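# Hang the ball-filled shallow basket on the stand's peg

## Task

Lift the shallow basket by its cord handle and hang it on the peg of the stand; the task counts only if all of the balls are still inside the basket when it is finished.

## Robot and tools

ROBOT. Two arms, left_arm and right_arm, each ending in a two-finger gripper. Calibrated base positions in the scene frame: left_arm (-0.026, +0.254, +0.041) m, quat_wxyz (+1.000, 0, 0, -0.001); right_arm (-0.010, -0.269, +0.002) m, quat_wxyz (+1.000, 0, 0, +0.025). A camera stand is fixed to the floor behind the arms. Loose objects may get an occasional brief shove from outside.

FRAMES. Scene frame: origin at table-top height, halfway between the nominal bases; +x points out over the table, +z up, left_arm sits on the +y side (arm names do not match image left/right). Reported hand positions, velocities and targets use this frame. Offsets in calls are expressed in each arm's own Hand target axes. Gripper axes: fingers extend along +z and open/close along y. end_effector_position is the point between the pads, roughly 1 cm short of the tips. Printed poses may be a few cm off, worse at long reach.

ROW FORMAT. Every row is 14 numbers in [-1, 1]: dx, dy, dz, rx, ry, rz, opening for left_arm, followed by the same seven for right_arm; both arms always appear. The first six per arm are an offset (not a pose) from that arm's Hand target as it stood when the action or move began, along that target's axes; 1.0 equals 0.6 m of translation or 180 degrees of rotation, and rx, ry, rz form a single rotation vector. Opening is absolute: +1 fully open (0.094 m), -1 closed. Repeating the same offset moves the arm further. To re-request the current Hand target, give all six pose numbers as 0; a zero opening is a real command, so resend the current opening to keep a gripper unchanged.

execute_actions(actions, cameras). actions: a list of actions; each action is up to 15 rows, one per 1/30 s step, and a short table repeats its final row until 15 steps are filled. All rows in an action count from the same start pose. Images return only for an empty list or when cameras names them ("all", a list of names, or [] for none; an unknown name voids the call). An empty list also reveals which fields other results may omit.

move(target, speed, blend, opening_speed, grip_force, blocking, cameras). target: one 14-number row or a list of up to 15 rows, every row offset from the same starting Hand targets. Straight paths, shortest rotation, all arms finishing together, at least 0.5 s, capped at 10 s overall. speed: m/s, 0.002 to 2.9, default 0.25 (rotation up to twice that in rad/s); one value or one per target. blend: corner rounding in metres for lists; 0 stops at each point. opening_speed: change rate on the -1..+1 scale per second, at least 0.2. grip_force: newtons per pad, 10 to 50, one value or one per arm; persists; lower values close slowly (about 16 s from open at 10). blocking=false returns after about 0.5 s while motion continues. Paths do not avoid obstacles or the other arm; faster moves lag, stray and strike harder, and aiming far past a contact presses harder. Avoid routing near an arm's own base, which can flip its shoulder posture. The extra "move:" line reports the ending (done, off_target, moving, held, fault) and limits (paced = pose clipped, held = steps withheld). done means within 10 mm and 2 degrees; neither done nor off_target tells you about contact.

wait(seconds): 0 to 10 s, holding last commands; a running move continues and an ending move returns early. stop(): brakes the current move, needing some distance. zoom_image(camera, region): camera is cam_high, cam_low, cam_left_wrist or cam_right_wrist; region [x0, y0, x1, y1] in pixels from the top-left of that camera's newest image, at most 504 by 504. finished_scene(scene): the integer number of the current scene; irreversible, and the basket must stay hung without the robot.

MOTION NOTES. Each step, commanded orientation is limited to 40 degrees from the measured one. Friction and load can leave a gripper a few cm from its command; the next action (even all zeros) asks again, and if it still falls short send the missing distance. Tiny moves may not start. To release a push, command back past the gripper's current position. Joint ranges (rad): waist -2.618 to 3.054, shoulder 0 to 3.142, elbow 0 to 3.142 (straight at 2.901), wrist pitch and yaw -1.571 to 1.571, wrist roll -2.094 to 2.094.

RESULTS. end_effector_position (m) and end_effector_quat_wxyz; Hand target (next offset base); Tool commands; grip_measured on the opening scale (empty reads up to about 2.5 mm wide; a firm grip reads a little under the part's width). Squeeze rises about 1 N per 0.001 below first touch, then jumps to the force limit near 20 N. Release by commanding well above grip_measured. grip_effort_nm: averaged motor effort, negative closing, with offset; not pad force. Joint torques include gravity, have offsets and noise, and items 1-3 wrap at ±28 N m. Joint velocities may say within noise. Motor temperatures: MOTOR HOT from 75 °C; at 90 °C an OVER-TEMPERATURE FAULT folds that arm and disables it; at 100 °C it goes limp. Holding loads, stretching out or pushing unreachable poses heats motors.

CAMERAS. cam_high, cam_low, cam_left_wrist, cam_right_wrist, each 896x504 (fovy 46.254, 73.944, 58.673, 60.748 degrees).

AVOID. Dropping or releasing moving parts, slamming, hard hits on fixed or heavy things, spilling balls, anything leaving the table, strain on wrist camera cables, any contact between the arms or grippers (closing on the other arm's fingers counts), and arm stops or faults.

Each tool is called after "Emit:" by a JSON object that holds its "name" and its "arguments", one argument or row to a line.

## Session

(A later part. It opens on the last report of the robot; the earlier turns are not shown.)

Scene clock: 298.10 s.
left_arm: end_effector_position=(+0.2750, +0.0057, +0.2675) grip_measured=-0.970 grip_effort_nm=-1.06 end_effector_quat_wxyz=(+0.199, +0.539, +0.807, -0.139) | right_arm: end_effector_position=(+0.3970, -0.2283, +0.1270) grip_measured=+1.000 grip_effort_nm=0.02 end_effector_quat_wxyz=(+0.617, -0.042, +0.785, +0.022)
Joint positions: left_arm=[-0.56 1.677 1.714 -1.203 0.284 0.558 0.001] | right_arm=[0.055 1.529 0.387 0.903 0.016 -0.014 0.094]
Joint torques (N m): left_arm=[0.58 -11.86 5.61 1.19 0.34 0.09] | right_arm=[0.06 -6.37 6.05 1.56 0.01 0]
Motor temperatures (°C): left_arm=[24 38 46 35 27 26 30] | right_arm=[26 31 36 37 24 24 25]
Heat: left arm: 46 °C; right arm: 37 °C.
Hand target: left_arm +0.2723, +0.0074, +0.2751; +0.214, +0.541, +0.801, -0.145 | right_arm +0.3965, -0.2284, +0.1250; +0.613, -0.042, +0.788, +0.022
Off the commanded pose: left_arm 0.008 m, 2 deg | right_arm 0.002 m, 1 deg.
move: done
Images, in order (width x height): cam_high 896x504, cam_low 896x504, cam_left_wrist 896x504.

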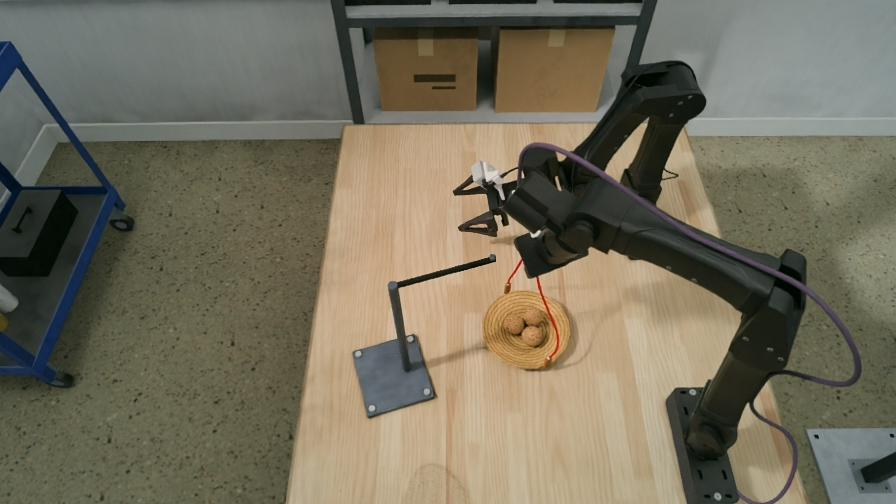

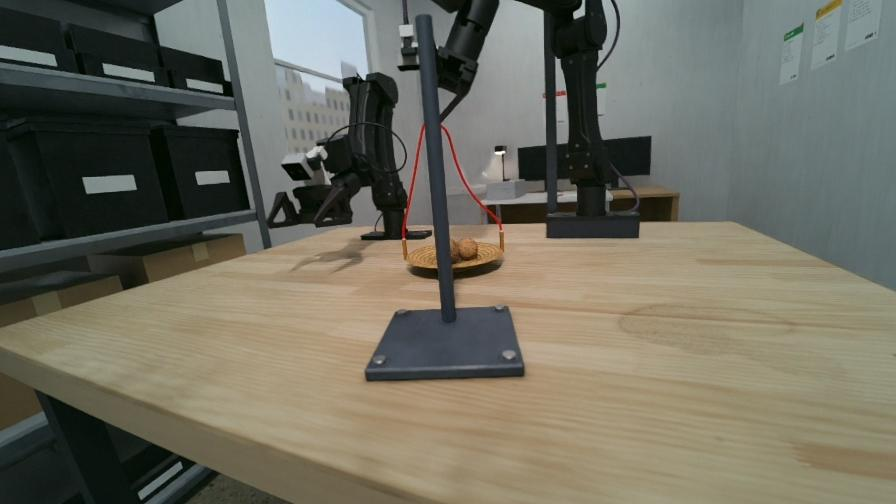

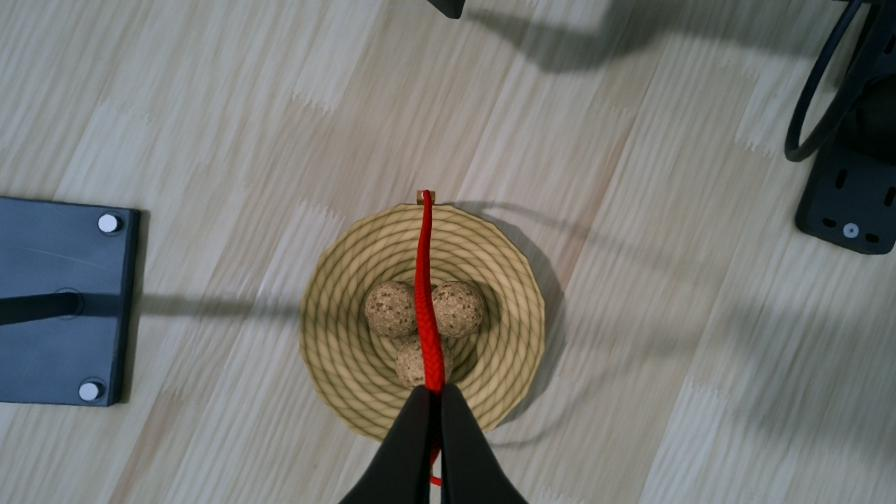

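Emit:
{"name": "move", "arguments": {
  "target": [0.02,0.008,-0.031,0,0,0,-1,0,0,0,0,0,0,1],
  "speed": 0.05,
  "cameras": ["cam_high","cam_low","cam_left_wrist"]
}}

Scene clock: 308.70 s.
left_arm: end_effector_position=(+0.2783, +0.0235, +0.2781) grip_measured=-0.970 grip_effort_nm=-1.06 end_effector_quat_wxyz=(+0.211, +0.538, +0.804, -0.138) | right_arm: end_effector_position=(+0.3970, -0.2283, +0.1270) grip_measured=+1.000 grip_effort_nm=0.02 end_effector_quat_wxyz=(+0.617, -0.042, +0.785, +0.022)
Joint positions: left_arm=[-0.507 1.644 1.714 -1.225 0.304 0.606 0.001] | right_arm=[0.055 1.529 0.387 0.903 0.016 -0.014 0.094]
Joint torques (N m): left_arm=[0.49 -11.36 6.32 0.79 0.36 0.09] | right_arm=[0.05 -6.37 6.08 1.56 0 -0.01]
Heat: left arm: 45 °C; right arm: 37 °C.
Hand target: left_arm +0.2694, +0.0275, +0.2852; +0.214, +0.541, +0.801, -0.145 | right_arm +0.3965, -0.2284, +0.1250; +0.613, -0.042, +0.788, +0.022
Off the commanded pose: left_arm 0.012 m, 1 deg | right_arm 0.002 m, 1 deg.
move: off_target (left_arm)
Images, in order (width x height): cam_high 896x504, cam_low 896x504, cam_left_wrist 896x504.

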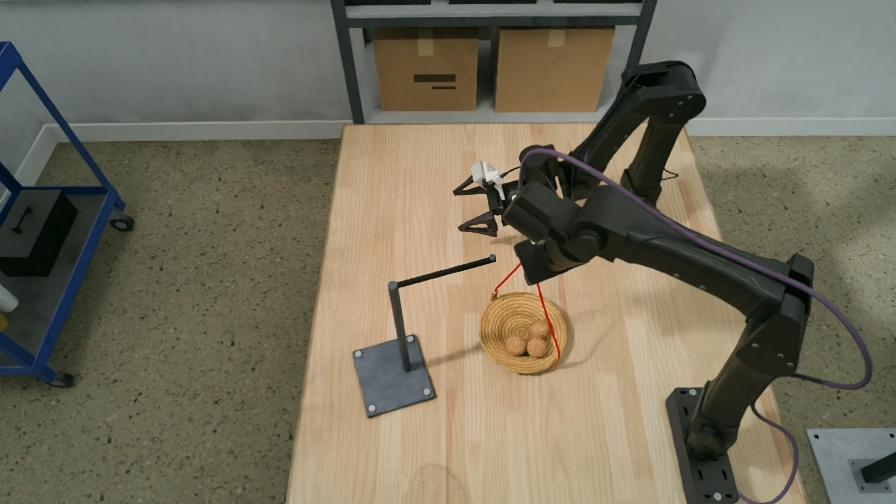

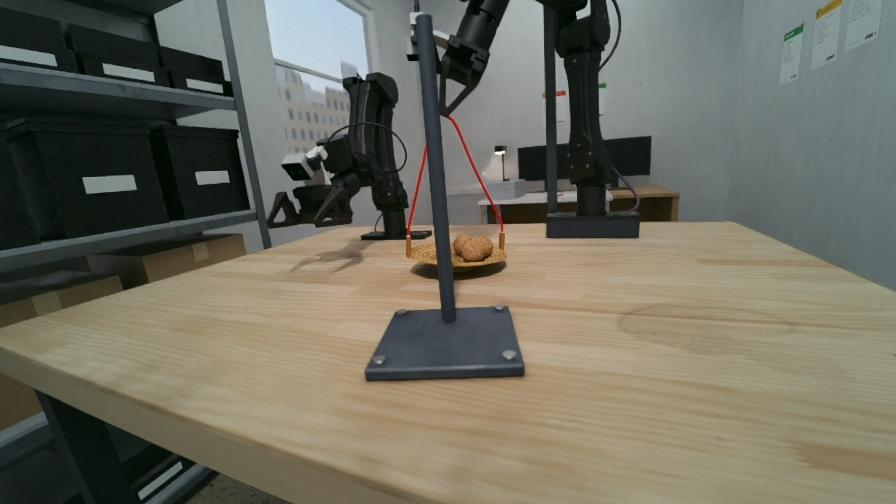

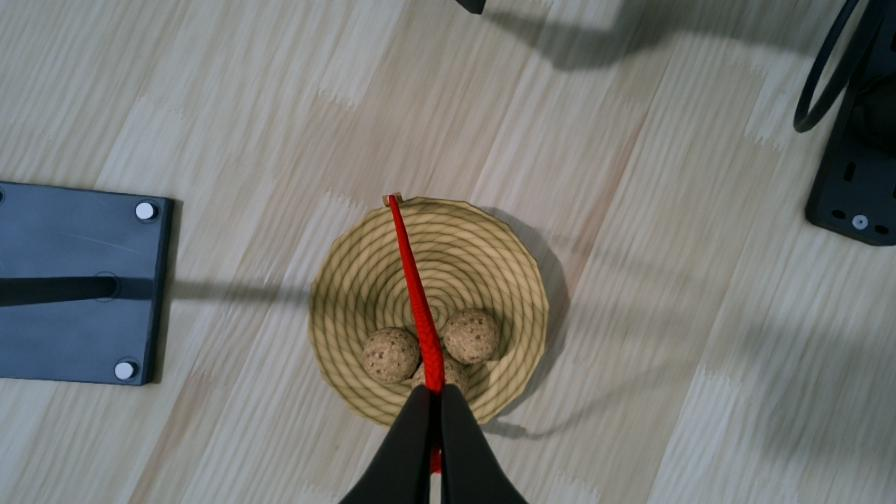

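Emit:
{"name": "move", "arguments": {
  "target": [-0.025,0,-0.0433,0,0,0,-1,0,0,0,0,0,0,1],
  "speed": 0.03,
  "cameras": ["cam_high","cam_low","cam_left_wrist"]
}}

Scene clock: 338.27 s.
left_arm: end_effector_position=(+0.2661, +0.0301, +0.3108) grip_measured=-0.971 grip_effort_nm=-1.06 end_effector_quat_wxyz=(+0.210, +0.538, +0.804, -0.138) | right_arm: end_effector_position=(+0.3970, -0.2283, +0.1270) grip_measured=+1.000 grip_effort_nm=0.02 end_effector_quat_wxyz=(+0.617, -0.042, +0.785, +0.022)
Joint positions: left_arm=[-0.507 1.644 1.856 -1.369 0.304 0.607 0.001] | right_arm=[0.055 1.529 0.387 0.903 0.016 -0.014 0.094]
Joint torques (N m): left_arm=[0.51 -6.31 9.4 0.95 0.35 0.09] | right_arm=[0.06 -6.39 6.04 1.56 0.01 -0.01]
Heat: left arm: 44 °C; right arm: 37 °C.
Hand target: left_arm +0.2695, +0.0274, +0.3153; +0.214, +0.541, +0.801, -0.145 | right_arm +0.3965, -0.2284, +0.1250; +0.613, -0.042, +0.788, +0.022
Off the commanded pose: left_arm 0.006 m, 1 deg | right_arm 0.002 m, 1 deg.
move: done
Images, in order (width x height): cam_high 896x504, cam_low 896x504, cam_left_wrist 896x504.

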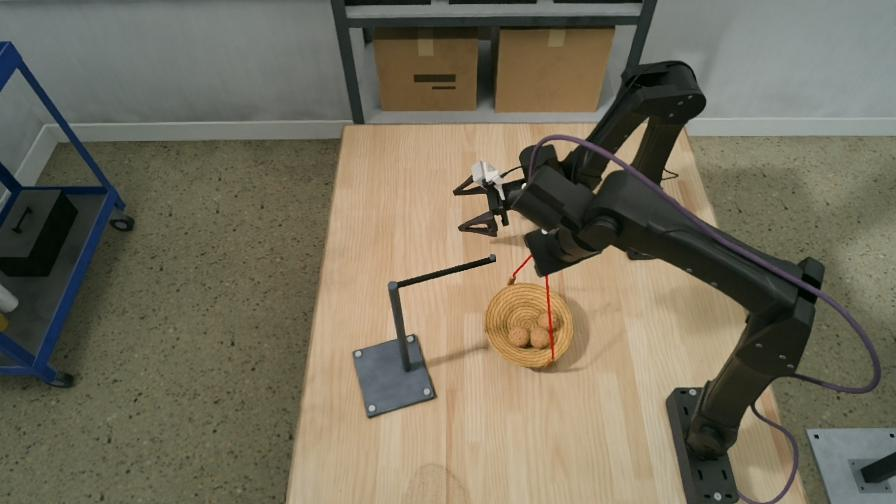

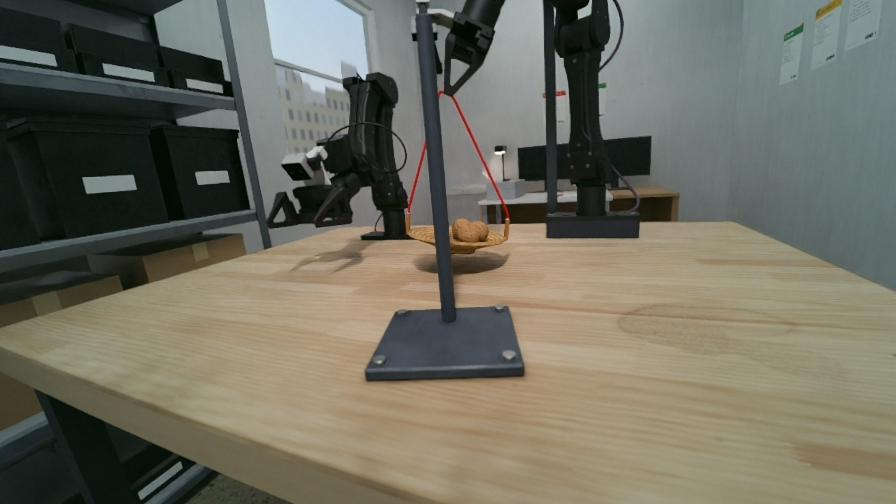

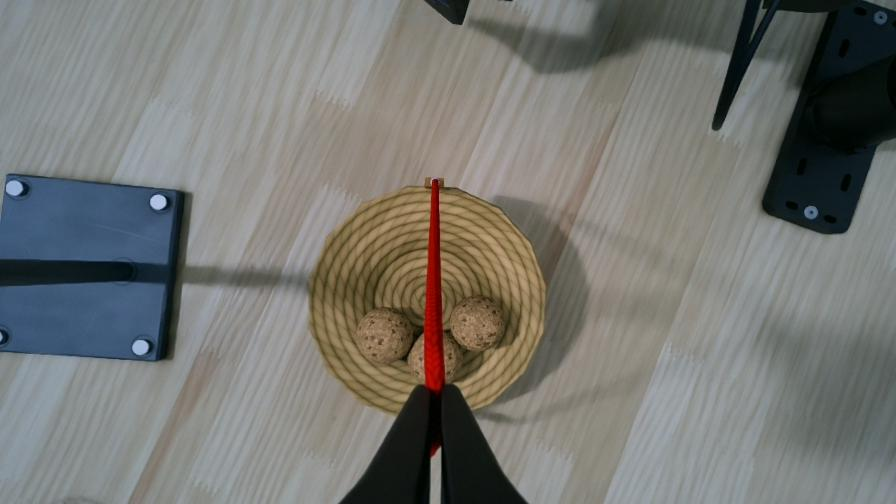

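Emit:
{"name": "move", "arguments": {
  "target": [-0.0895,0.0133,-0.083,0.0139,-0.0667,0.0239,-1,0,0,0,0,0,0,1],
  "speed": 0.04,
  "cameras": ["cam_high","cam_low","cam_left_wrist"]
}}

Scene clock: 396.93 s.
left_arm: end_effector_position=(+0.2831, +0.0135, +0.3807) grip_measured=-0.971 grip_effort_nm=-1.05 end_effector_quat_wxyz=(+0.286, +0.554, +0.757, -0.198) | right_arm: end_effector_position=(+0.3970, -0.2283, +0.1270) grip_measured=+1.000 grip_effort_nm=0.02 end_effector_quat_wxyz=(+0.617, -0.042, +0.785, +0.022)
Joint positions: left_arm=[-0.446 1.749 2.188 -1.465 0.482 0.679 0.001] | right_arm=[0.055 1.529 0.387 0.903 0.016 -0.014 0.094]
Joint torques (N m): left_arm=[0.58 -6.69 8.73 1.18 0.57 0.1] | right_arm=[0.05 -6.34 6.04 1.56 -0.01 -0.01]
Motor temperatures (°C): left_arm=[24 33 47 34 27 26 31] | right_arm=[26 30 36 37 24 24 25]
Heat: left arm: 47 °C; right arm: 37 °C.
Hand target: left_arm +0.2849, +0.0103, +0.3853; +0.290, +0.557, +0.750, -0.210 | right_arm +0.3965, -0.2284, +0.1250; +0.613, -0.042, +0.788, +0.022
Off the commanded pose: left_arm 0.006 m, 2 deg | right_arm 0.002 m, 1 deg.
move: done
Images, in order (width x height): cam_high 896x504, cam_low 896x504, cam_left_wrist 896x504.

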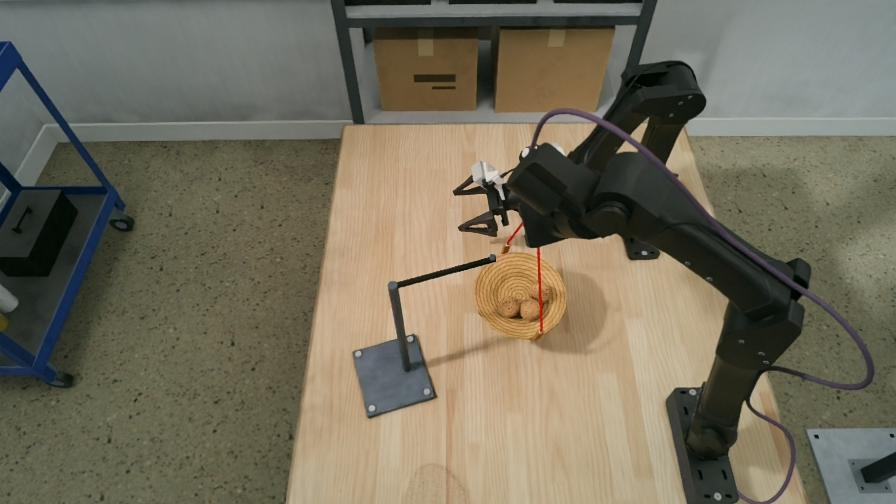

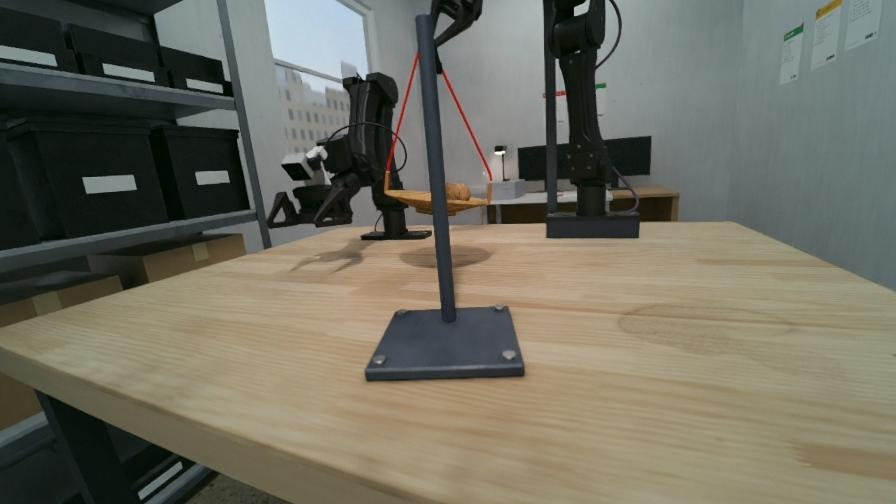

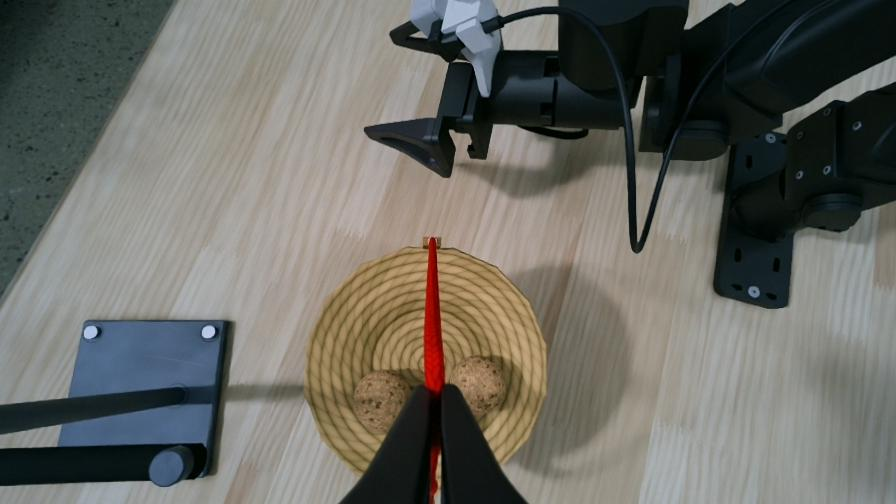

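Emit:
{"name": "move", "arguments": {
  "target": [0.0224,0,-0.0193,0,0,0,-1,0,0,0,0,0,0,1],
  "speed": 0.04,
  "cameras": ["cam_high","cam_low","cam_left_wrist"]
}}

Emit:
{"name": "zoom_image", "arguments": {
  "camera": "cam_low",
  "region": [340, 0, 540, 240]
}}

Emit:
{"name": "zoom_image", "arguments": {
  "camera": "cam_high",
  "region": [380, 180, 600, 360]
}}

Scene clock: 442.27 s.
left_arm: end_effector_position=(+0.2883, +0.0267, +0.3801) grip_measured=-0.971 grip_effort_nm=-1.05 end_effector_quat_wxyz=(+0.287, +0.554, +0.756, -0.197) | right_arm: end_effector_position=(+0.3970, -0.2283, +0.1270) grip_measured=+1.000 grip_effort_nm=0.02 end_effector_quat_wxyz=(+0.617, -0.042, +0.785, +0.022)
Joint positions: left_arm=[-0.4 1.749 2.188 -1.484 0.503 0.724 0.001] | right_arm=[0.055 1.529 0.387 0.903 0.016 -0.014 0.094]
Joint torques (N m): left_arm=[0.47 -10.54 4.82 1.11 0.6 0.08] | right_arm=[0.05 -6.35 6.08 1.56 0.01 -0.01]
Heat: left arm: 49 °C; right arm: 37 °C.
Hand target: left_arm +0.2798, +0.0272, +0.3850; +0.290, +0.557, +0.750, -0.210 | right_arm +0.3965, -0.2284, +0.1250; +0.613, -0.042, +0.788, +0.022
Off the commanded pose: left_arm 0.010 m, 2 deg | right_arm 0.002 m, 1 deg.
move: done
Images, in order (width x height): cam_high 896x504, cam_low 896x504, cam_left_wrist 896x504.

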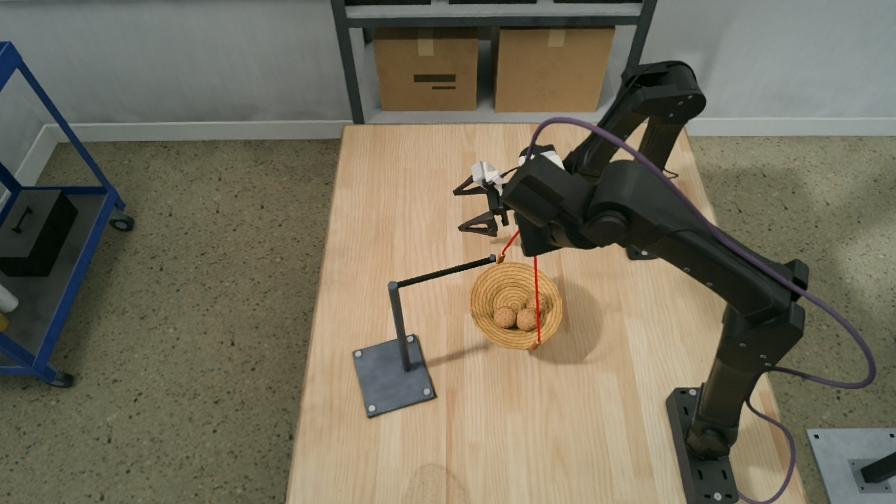

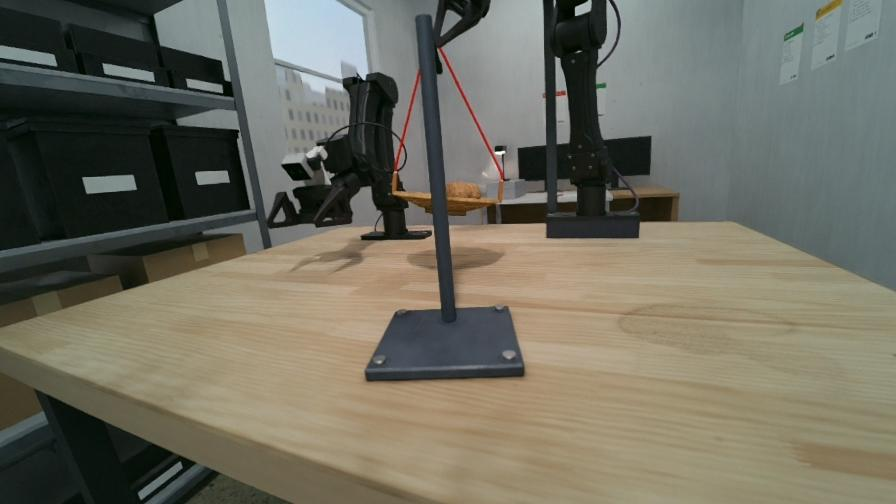

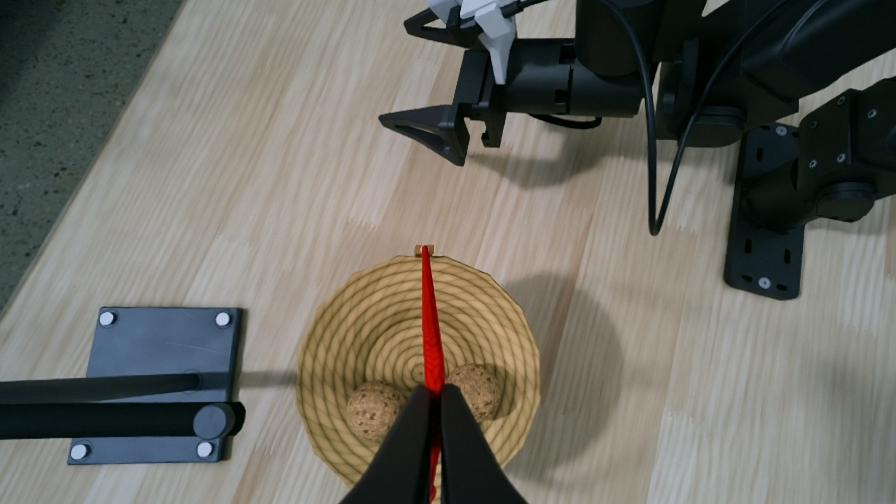

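Scaled by 2.100 from the camera's 896x504 image, which has a finer 1280x720 frame.

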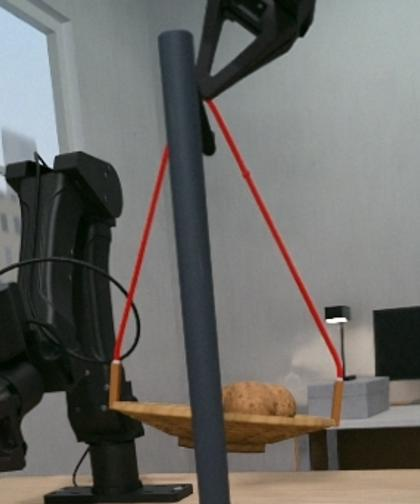

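Scaled by 2.291 from the camera's 896x504 image, which has a finer 1280x720 frame.

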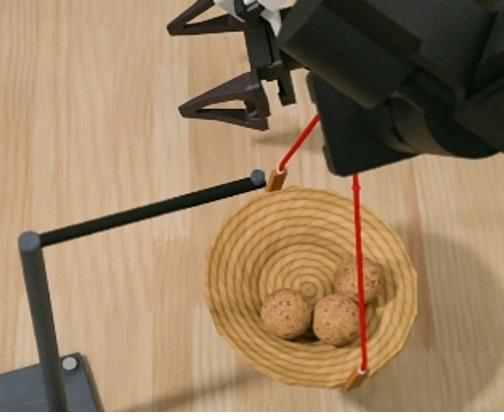

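Emit:
{"name": "move", "arguments": {
  "target": [0.0037,0.163,-0.0017,0,0,0,-1,0,0,0,0,0,0,1],
  "speed": 0.04,
  "cameras": ["cam_high","cam_low","cam_left_wrist"]
}}

Emit:
{"name": "zoom_image", "arguments": {
  "camera": "cam_low",
  "region": [340, 0, 540, 240]
}}

Emit:
{"name": "zoom_image", "arguments": {
  "camera": "cam_high",
  "region": [360, 180, 580, 360]
}}

Scene clock: 463.27 s.
left_arm: end_effector_position=(+0.3701, +0.0615, +0.3827) grip_measured=-0.971 grip_effort_nm=-1.05 end_effector_quat_wxyz=(+0.328, +0.537, +0.754, -0.189) | right_arm: end_effector_position=(+0.3970, -0.2283, +0.1270) grip_measured=+1.000 grip_effort_nm=0.02 end_effector_quat_wxyz=(+0.617, -0.042, +0.785, +0.022)
Joint positions: left_arm=[-0.222 2.01 2.527 -1.549 0.589 0.845 0.001] | right_arm=[0.055 1.529 0.387 0.903 0.016 -0.014 0.094]
Joint torques (N m): left_arm=[0.47 -8.7 8.21 1.15 0.63 0.1] | right_arm=[0.02 -6.34 6.08 1.55 0.02 -0.02]
Heat: left arm: 47 °C; right arm: 37 °C.
Hand target: left_arm +0.3727, +0.0580, +0.3850; +0.290, +0.557, +0.750, -0.210 | right_arm +0.3965, -0.2284, +0.1250; +0.613, -0.042, +0.788, +0.022
Off the commanded pose: left_arm 0.005 m, 6 deg | right_arm 0.002 m, 1 deg.
joint sent to its limit (left arm) — joint 4 (wrist pitch), lower limit. The joint targets are off in orientation, not in position.
move: off_target (left_arm)
Images, in order (width x height): cam_high 896x504, cam_low 896x504, cam_left_wrist 896x504.

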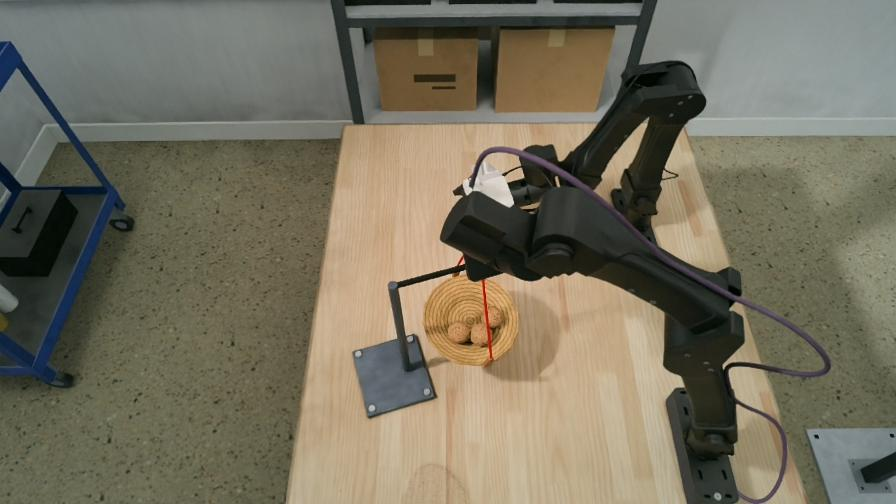

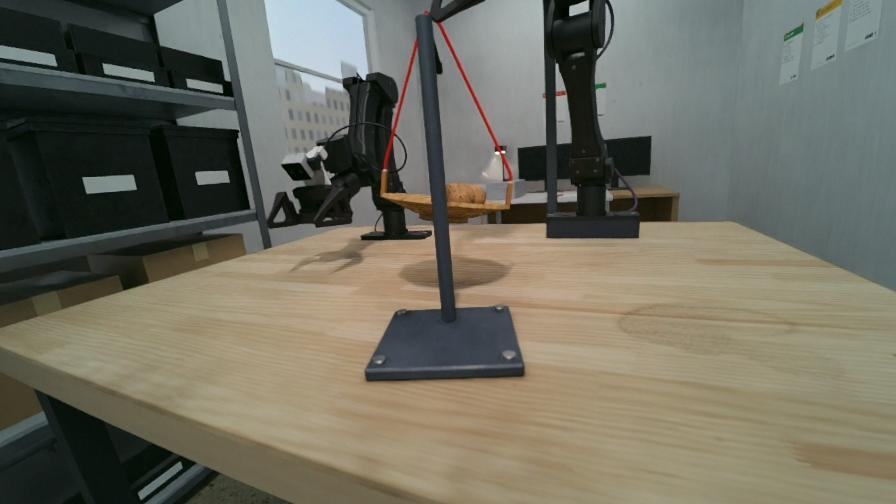

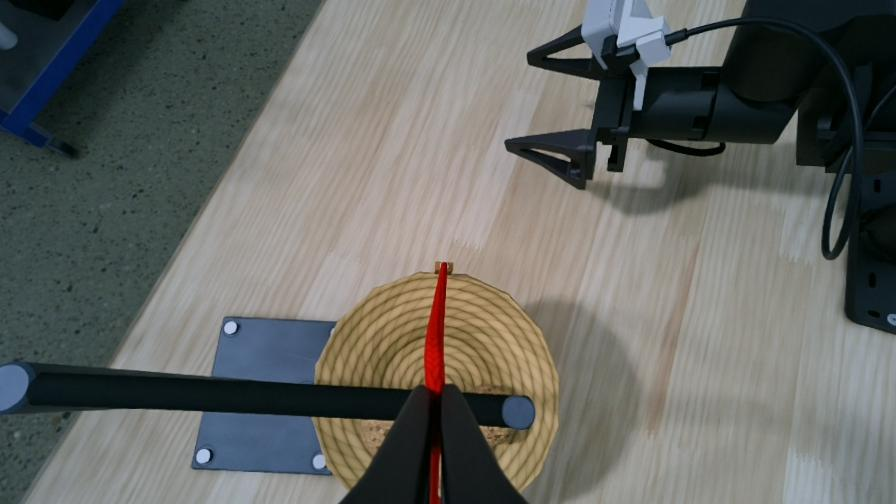

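Scaled by 2.100 from the camera's 896x504 image, which has a finer 1280x720 frame.

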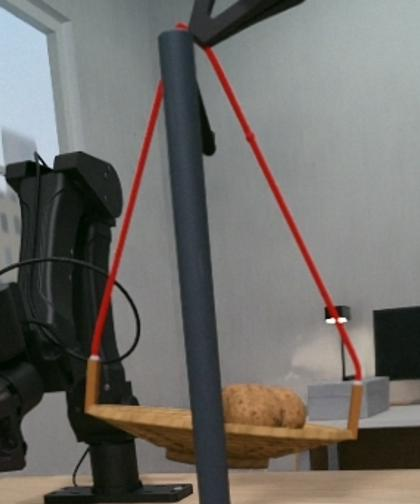

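Scaled by 2.291 from the camera's 896x504 image, which has a finer 1280x720 frame.

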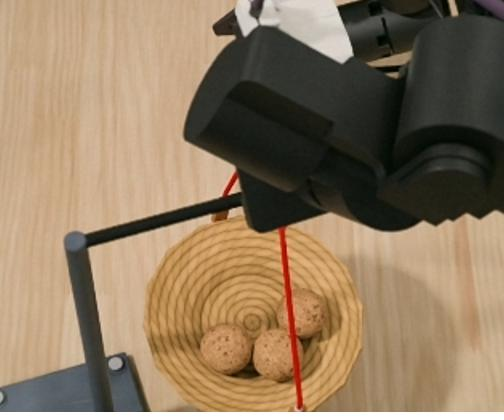

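Emit:
{"name": "move", "arguments": {
  "target": [0.0368,0.0197,0.0412,0,0,0,-1,0,0,0,0,0,0,1],
  "speed": 0.04,
  "cameras": ["cam_high","cam_low","cam_left_wrist"]
}}

Emit:
{"name": "zoom_image", "arguments": {
  "camera": "cam_low",
  "region": [340, 0, 540, 240]
}}

Emit:
{"name": "zoom_image", "arguments": {
  "camera": "cam_left_wrist",
  "region": [300, 250, 600, 504]
}}

Scene clock: 478.17 s.
left_arm: end_effector_position=(+0.3821, +0.0637, +0.3631) grip_measured=-0.971 grip_effort_nm=-1.06 end_effector_quat_wxyz=(+0.315, +0.552, +0.749, -0.187) | right_arm: end_effector_position=(+0.3970, -0.2283, +0.1270) grip_measured=+1.000 grip_effort_nm=0.02 end_effector_quat_wxyz=(+0.617, -0.042, +0.785, +0.022)
Joint positions: left_arm=[-0.211 2.058 2.527 -1.549 0.591 0.906 0.001] | right_arm=[0.055 1.529 0.387 0.903 0.016 -0.014 0.094]
Joint torques (N m): left_arm=[0.58 -9.22 4.78 1.07 0.63 0.1] | right_arm=[0.06 -6.37 6.06 1.55 0.01 -0.02]
Heat: left arm: 46 °C; right arm: 37 °C.
Hand target: left_arm +0.3842, +0.0614, +0.3520; +0.290, +0.557, +0.750, -0.210 | right_arm +0.3965, -0.2284, +0.1250; +0.613, -0.042, +0.788, +0.022
Off the commanded pose: left_arm 0.012 m, 4 deg | right_arm 0.002 m, 1 deg.
joint sent to its limit (left arm) — joint 4 (wrist pitch), lower limit. The joint targets still meet the commanded pose.
move: off_target (left_arm)
Images, in order (width x height): cam_high 896x504, cam_low 896x504, cam_left_wrist 896x504.

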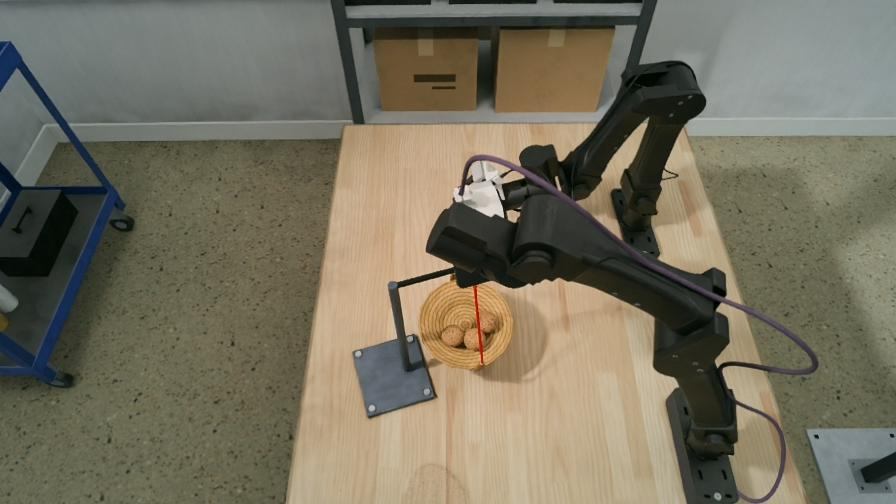

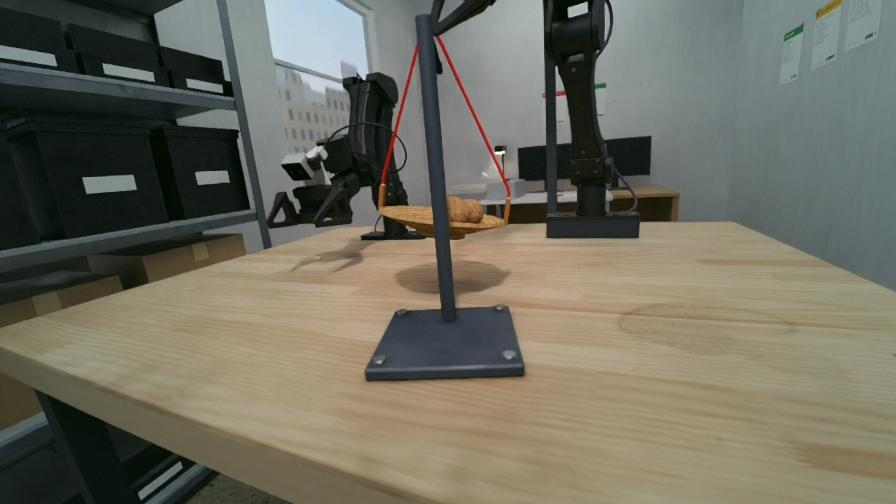

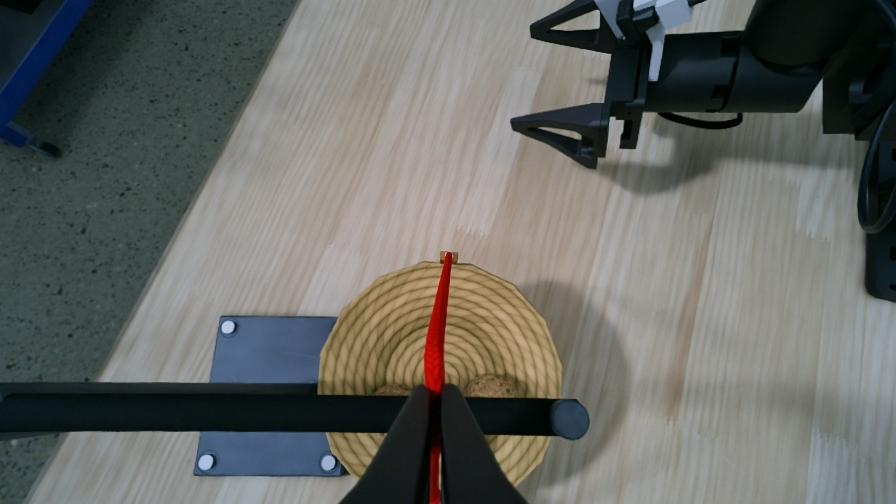

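Scaled by 2.100 from the camera's 896x504 image, which has a finer 1280x720 frame.

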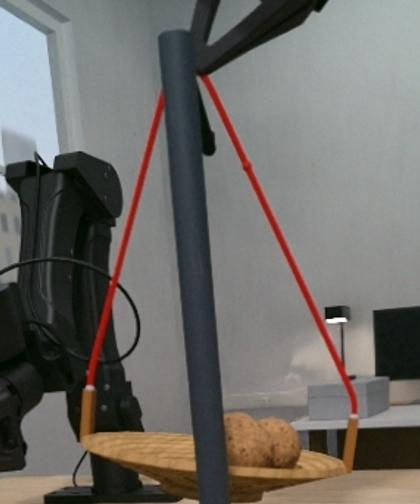

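Scaled by 1.680 from the camera's 896x504 image, which has a finer 1280x720 frame.

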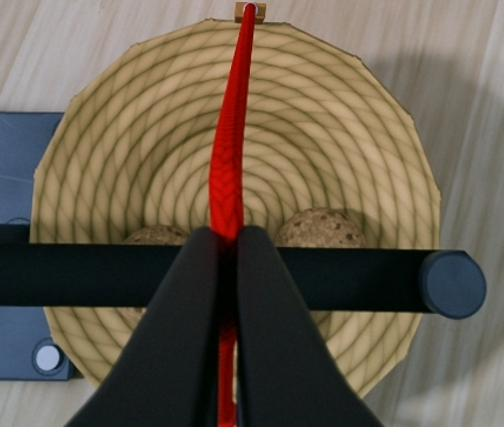

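Emit:
{"name": "move", "arguments": {
  "target": [0.0307,0,0.0173,0,0,0,-1,0,0,0,0,0,0,1],
  "speed": 0.03,
  "cameras": ["cam_low","cam_left_wrist"]
}}

Emit:
{"name": "zoom_image", "arguments": {
  "camera": "cam_low",
  "region": [340, 0, 540, 240]
}}

Emit:
{"name": "zoom_image", "arguments": {
  "camera": "cam_left_wrist",
  "region": [300, 250, 600, 504]
}}

Scene clock: 490.97 s.
left_arm: end_effector_position=(+0.3817, +0.0693, +0.3294) grip_measured=-0.971 grip_effort_nm=-1.06 end_effector_quat_wxyz=(+0.278, +0.552, +0.757, -0.211) | right_arm: end_effector_position=(+0.3970, -0.2283, +0.1270) grip_measured=+1.000 grip_effort_nm=0.02 end_effector_quat_wxyz=(+0.617, -0.042, +0.785, +0.022)
Joint positions: left_arm=[-0.189 2.054 2.392 -1.526 0.618 0.945 0.001] | right_arm=[0.055 1.529 0.387 0.903 0.016 -0.014 0.094]
Joint torques (N m): left_arm=[0.09 -13.35 4.14 1.28 0.44 0.11] | right_arm=[0.09 -6.31 6.05 1.56 -0.01 -0.02]
Heat: left arm: 45 °C; right arm: 37 °C.
Hand target: left_arm +0.3825, +0.0680, +0.3320; +0.290, +0.557, +0.750, -0.210 | right_arm +0.3965, -0.2284, +0.1250; +0.613, -0.042, +0.788, +0.022
Off the commanded pose: left_arm 0.003 m, 2 deg | right_arm 0.002 m, 1 deg.
move: done
Images, in order (width x height): cam_low 896x504, cam_left_wrist 896x504.

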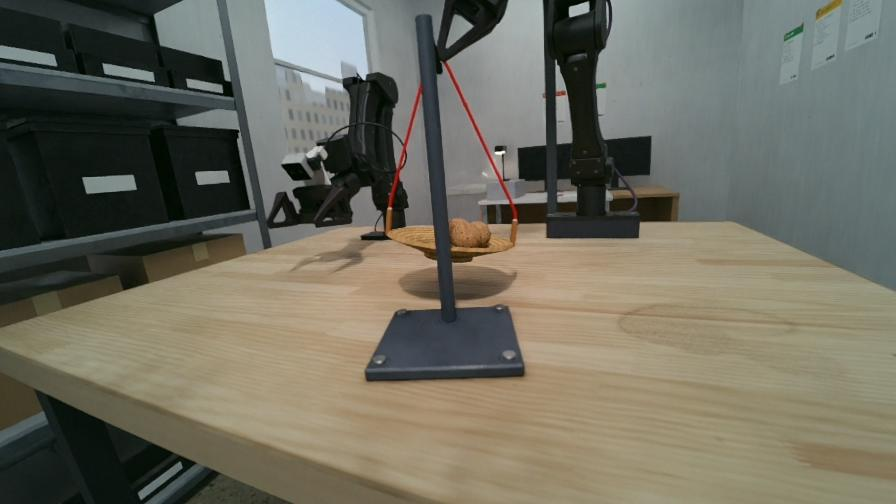

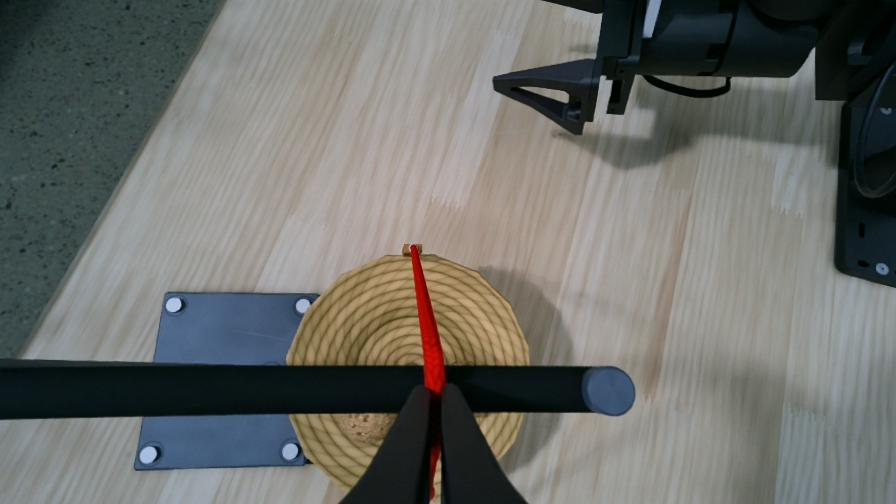

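Scaled by 2.100 from the camera's 896x504 image, which has a finer 1280x720 frame.

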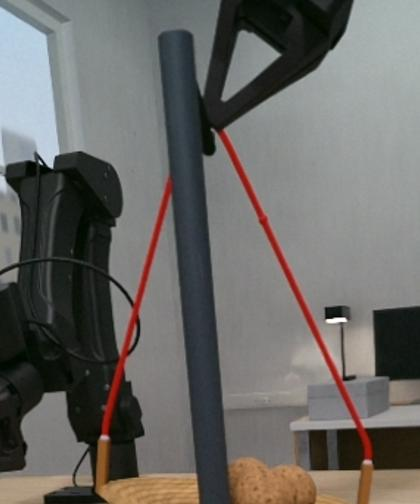

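Scaled by 1.680 from the camera's 896x504 image, which has a finer 1280x720 frame.

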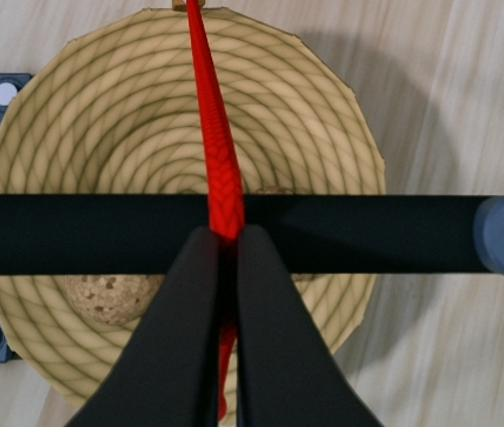

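Emit:
{"name": "move", "arguments": {
  "target": [0.0112,0,0.0124,0,0,0,-1,0,0,0,0,0,0,1],
  "speed": 0.02,
  "cameras": ["cam_low","cam_left_wrist"]
}}

Emit:
{"name": "zoom_image", "arguments": {
  "camera": "cam_low",
  "region": [340, 0, 540, 240]
}}

Emit:
{"name": "zoom_image", "arguments": {
  "camera": "cam_left_wrist",
  "region": [300, 250, 600, 504]
}}

Scene clock: 499.97 s.
left_arm: end_effector_position=(+0.3816, +0.0693, +0.3287) grip_measured=-0.971 grip_effort_nm=-1.05 end_effector_quat_wxyz=(+0.292, +0.553, +0.751, -0.210) | right_arm: end_effector_position=(+0.3970, -0.2283, +0.1270) grip_measured=+1.000 grip_effort_nm=0.02 end_effector_quat_wxyz=(+0.617, -0.042, +0.785, +0.022)
Joint positions: left_arm=[-0.185 2.005 2.297 -1.453 0.629 0.947 0.001] | right_arm=[0.055 1.529 0.387 0.903 0.016 -0.014 0.094]
Joint torques (N m): left_arm=[-0.18 -11.67 3.81 1.25 0.34 0.09] | right_arm=[0.06 -6.32 6.04 1.56 0.01 -0.01]
Heat: left arm: 44 °C; right arm: 37 °C.
Hand target: left_arm +0.3825, +0.0680, +0.3218; +0.290, +0.557, +0.750, -0.210 | right_arm +0.3965, -0.2284, +0.1250; +0.613, -0.042, +0.788, +0.022
Off the commanded pose: left_arm 0.007 m, 1 deg | right_arm 0.002 m, 1 deg.
move: done
Images, in order (width x height): cam_low 896x504, cam_left_wrist 896x504.

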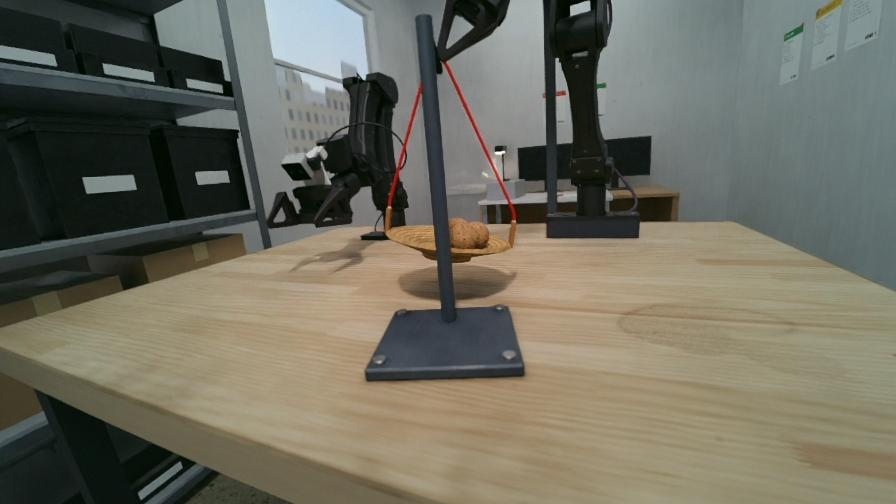

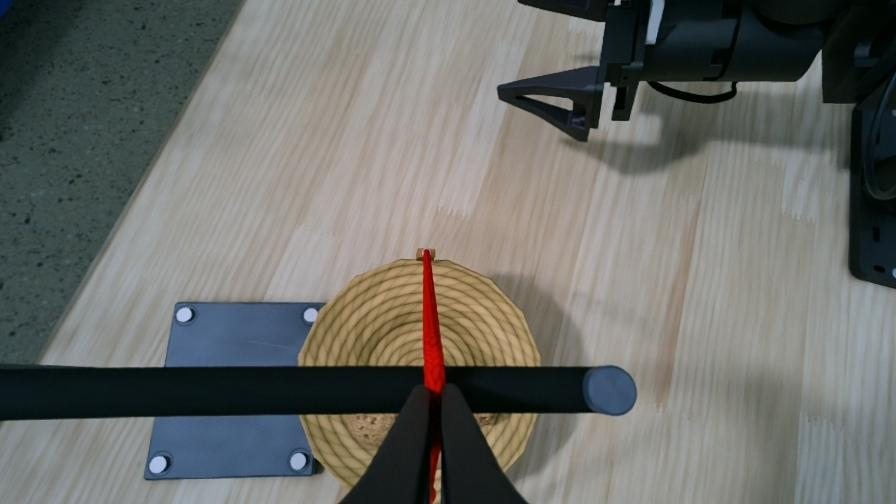

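Scaled by 2.100 from the camera's 896x504 image, which has a finer 1280x720 frame.

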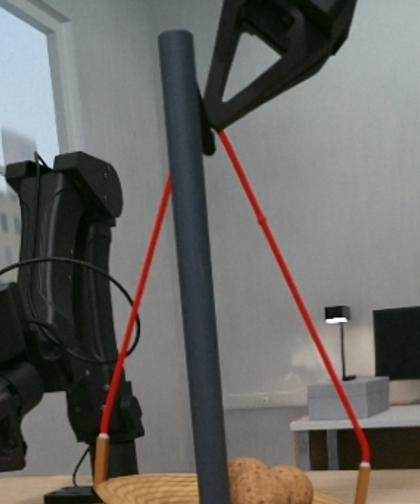

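Scaled by 1.680 from the camera's 896x504 image, which has a finer 1280x720 frame.

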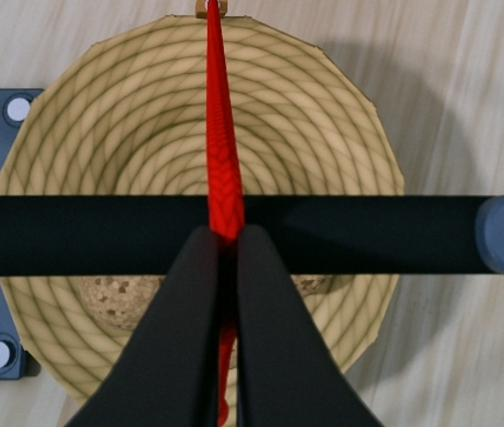

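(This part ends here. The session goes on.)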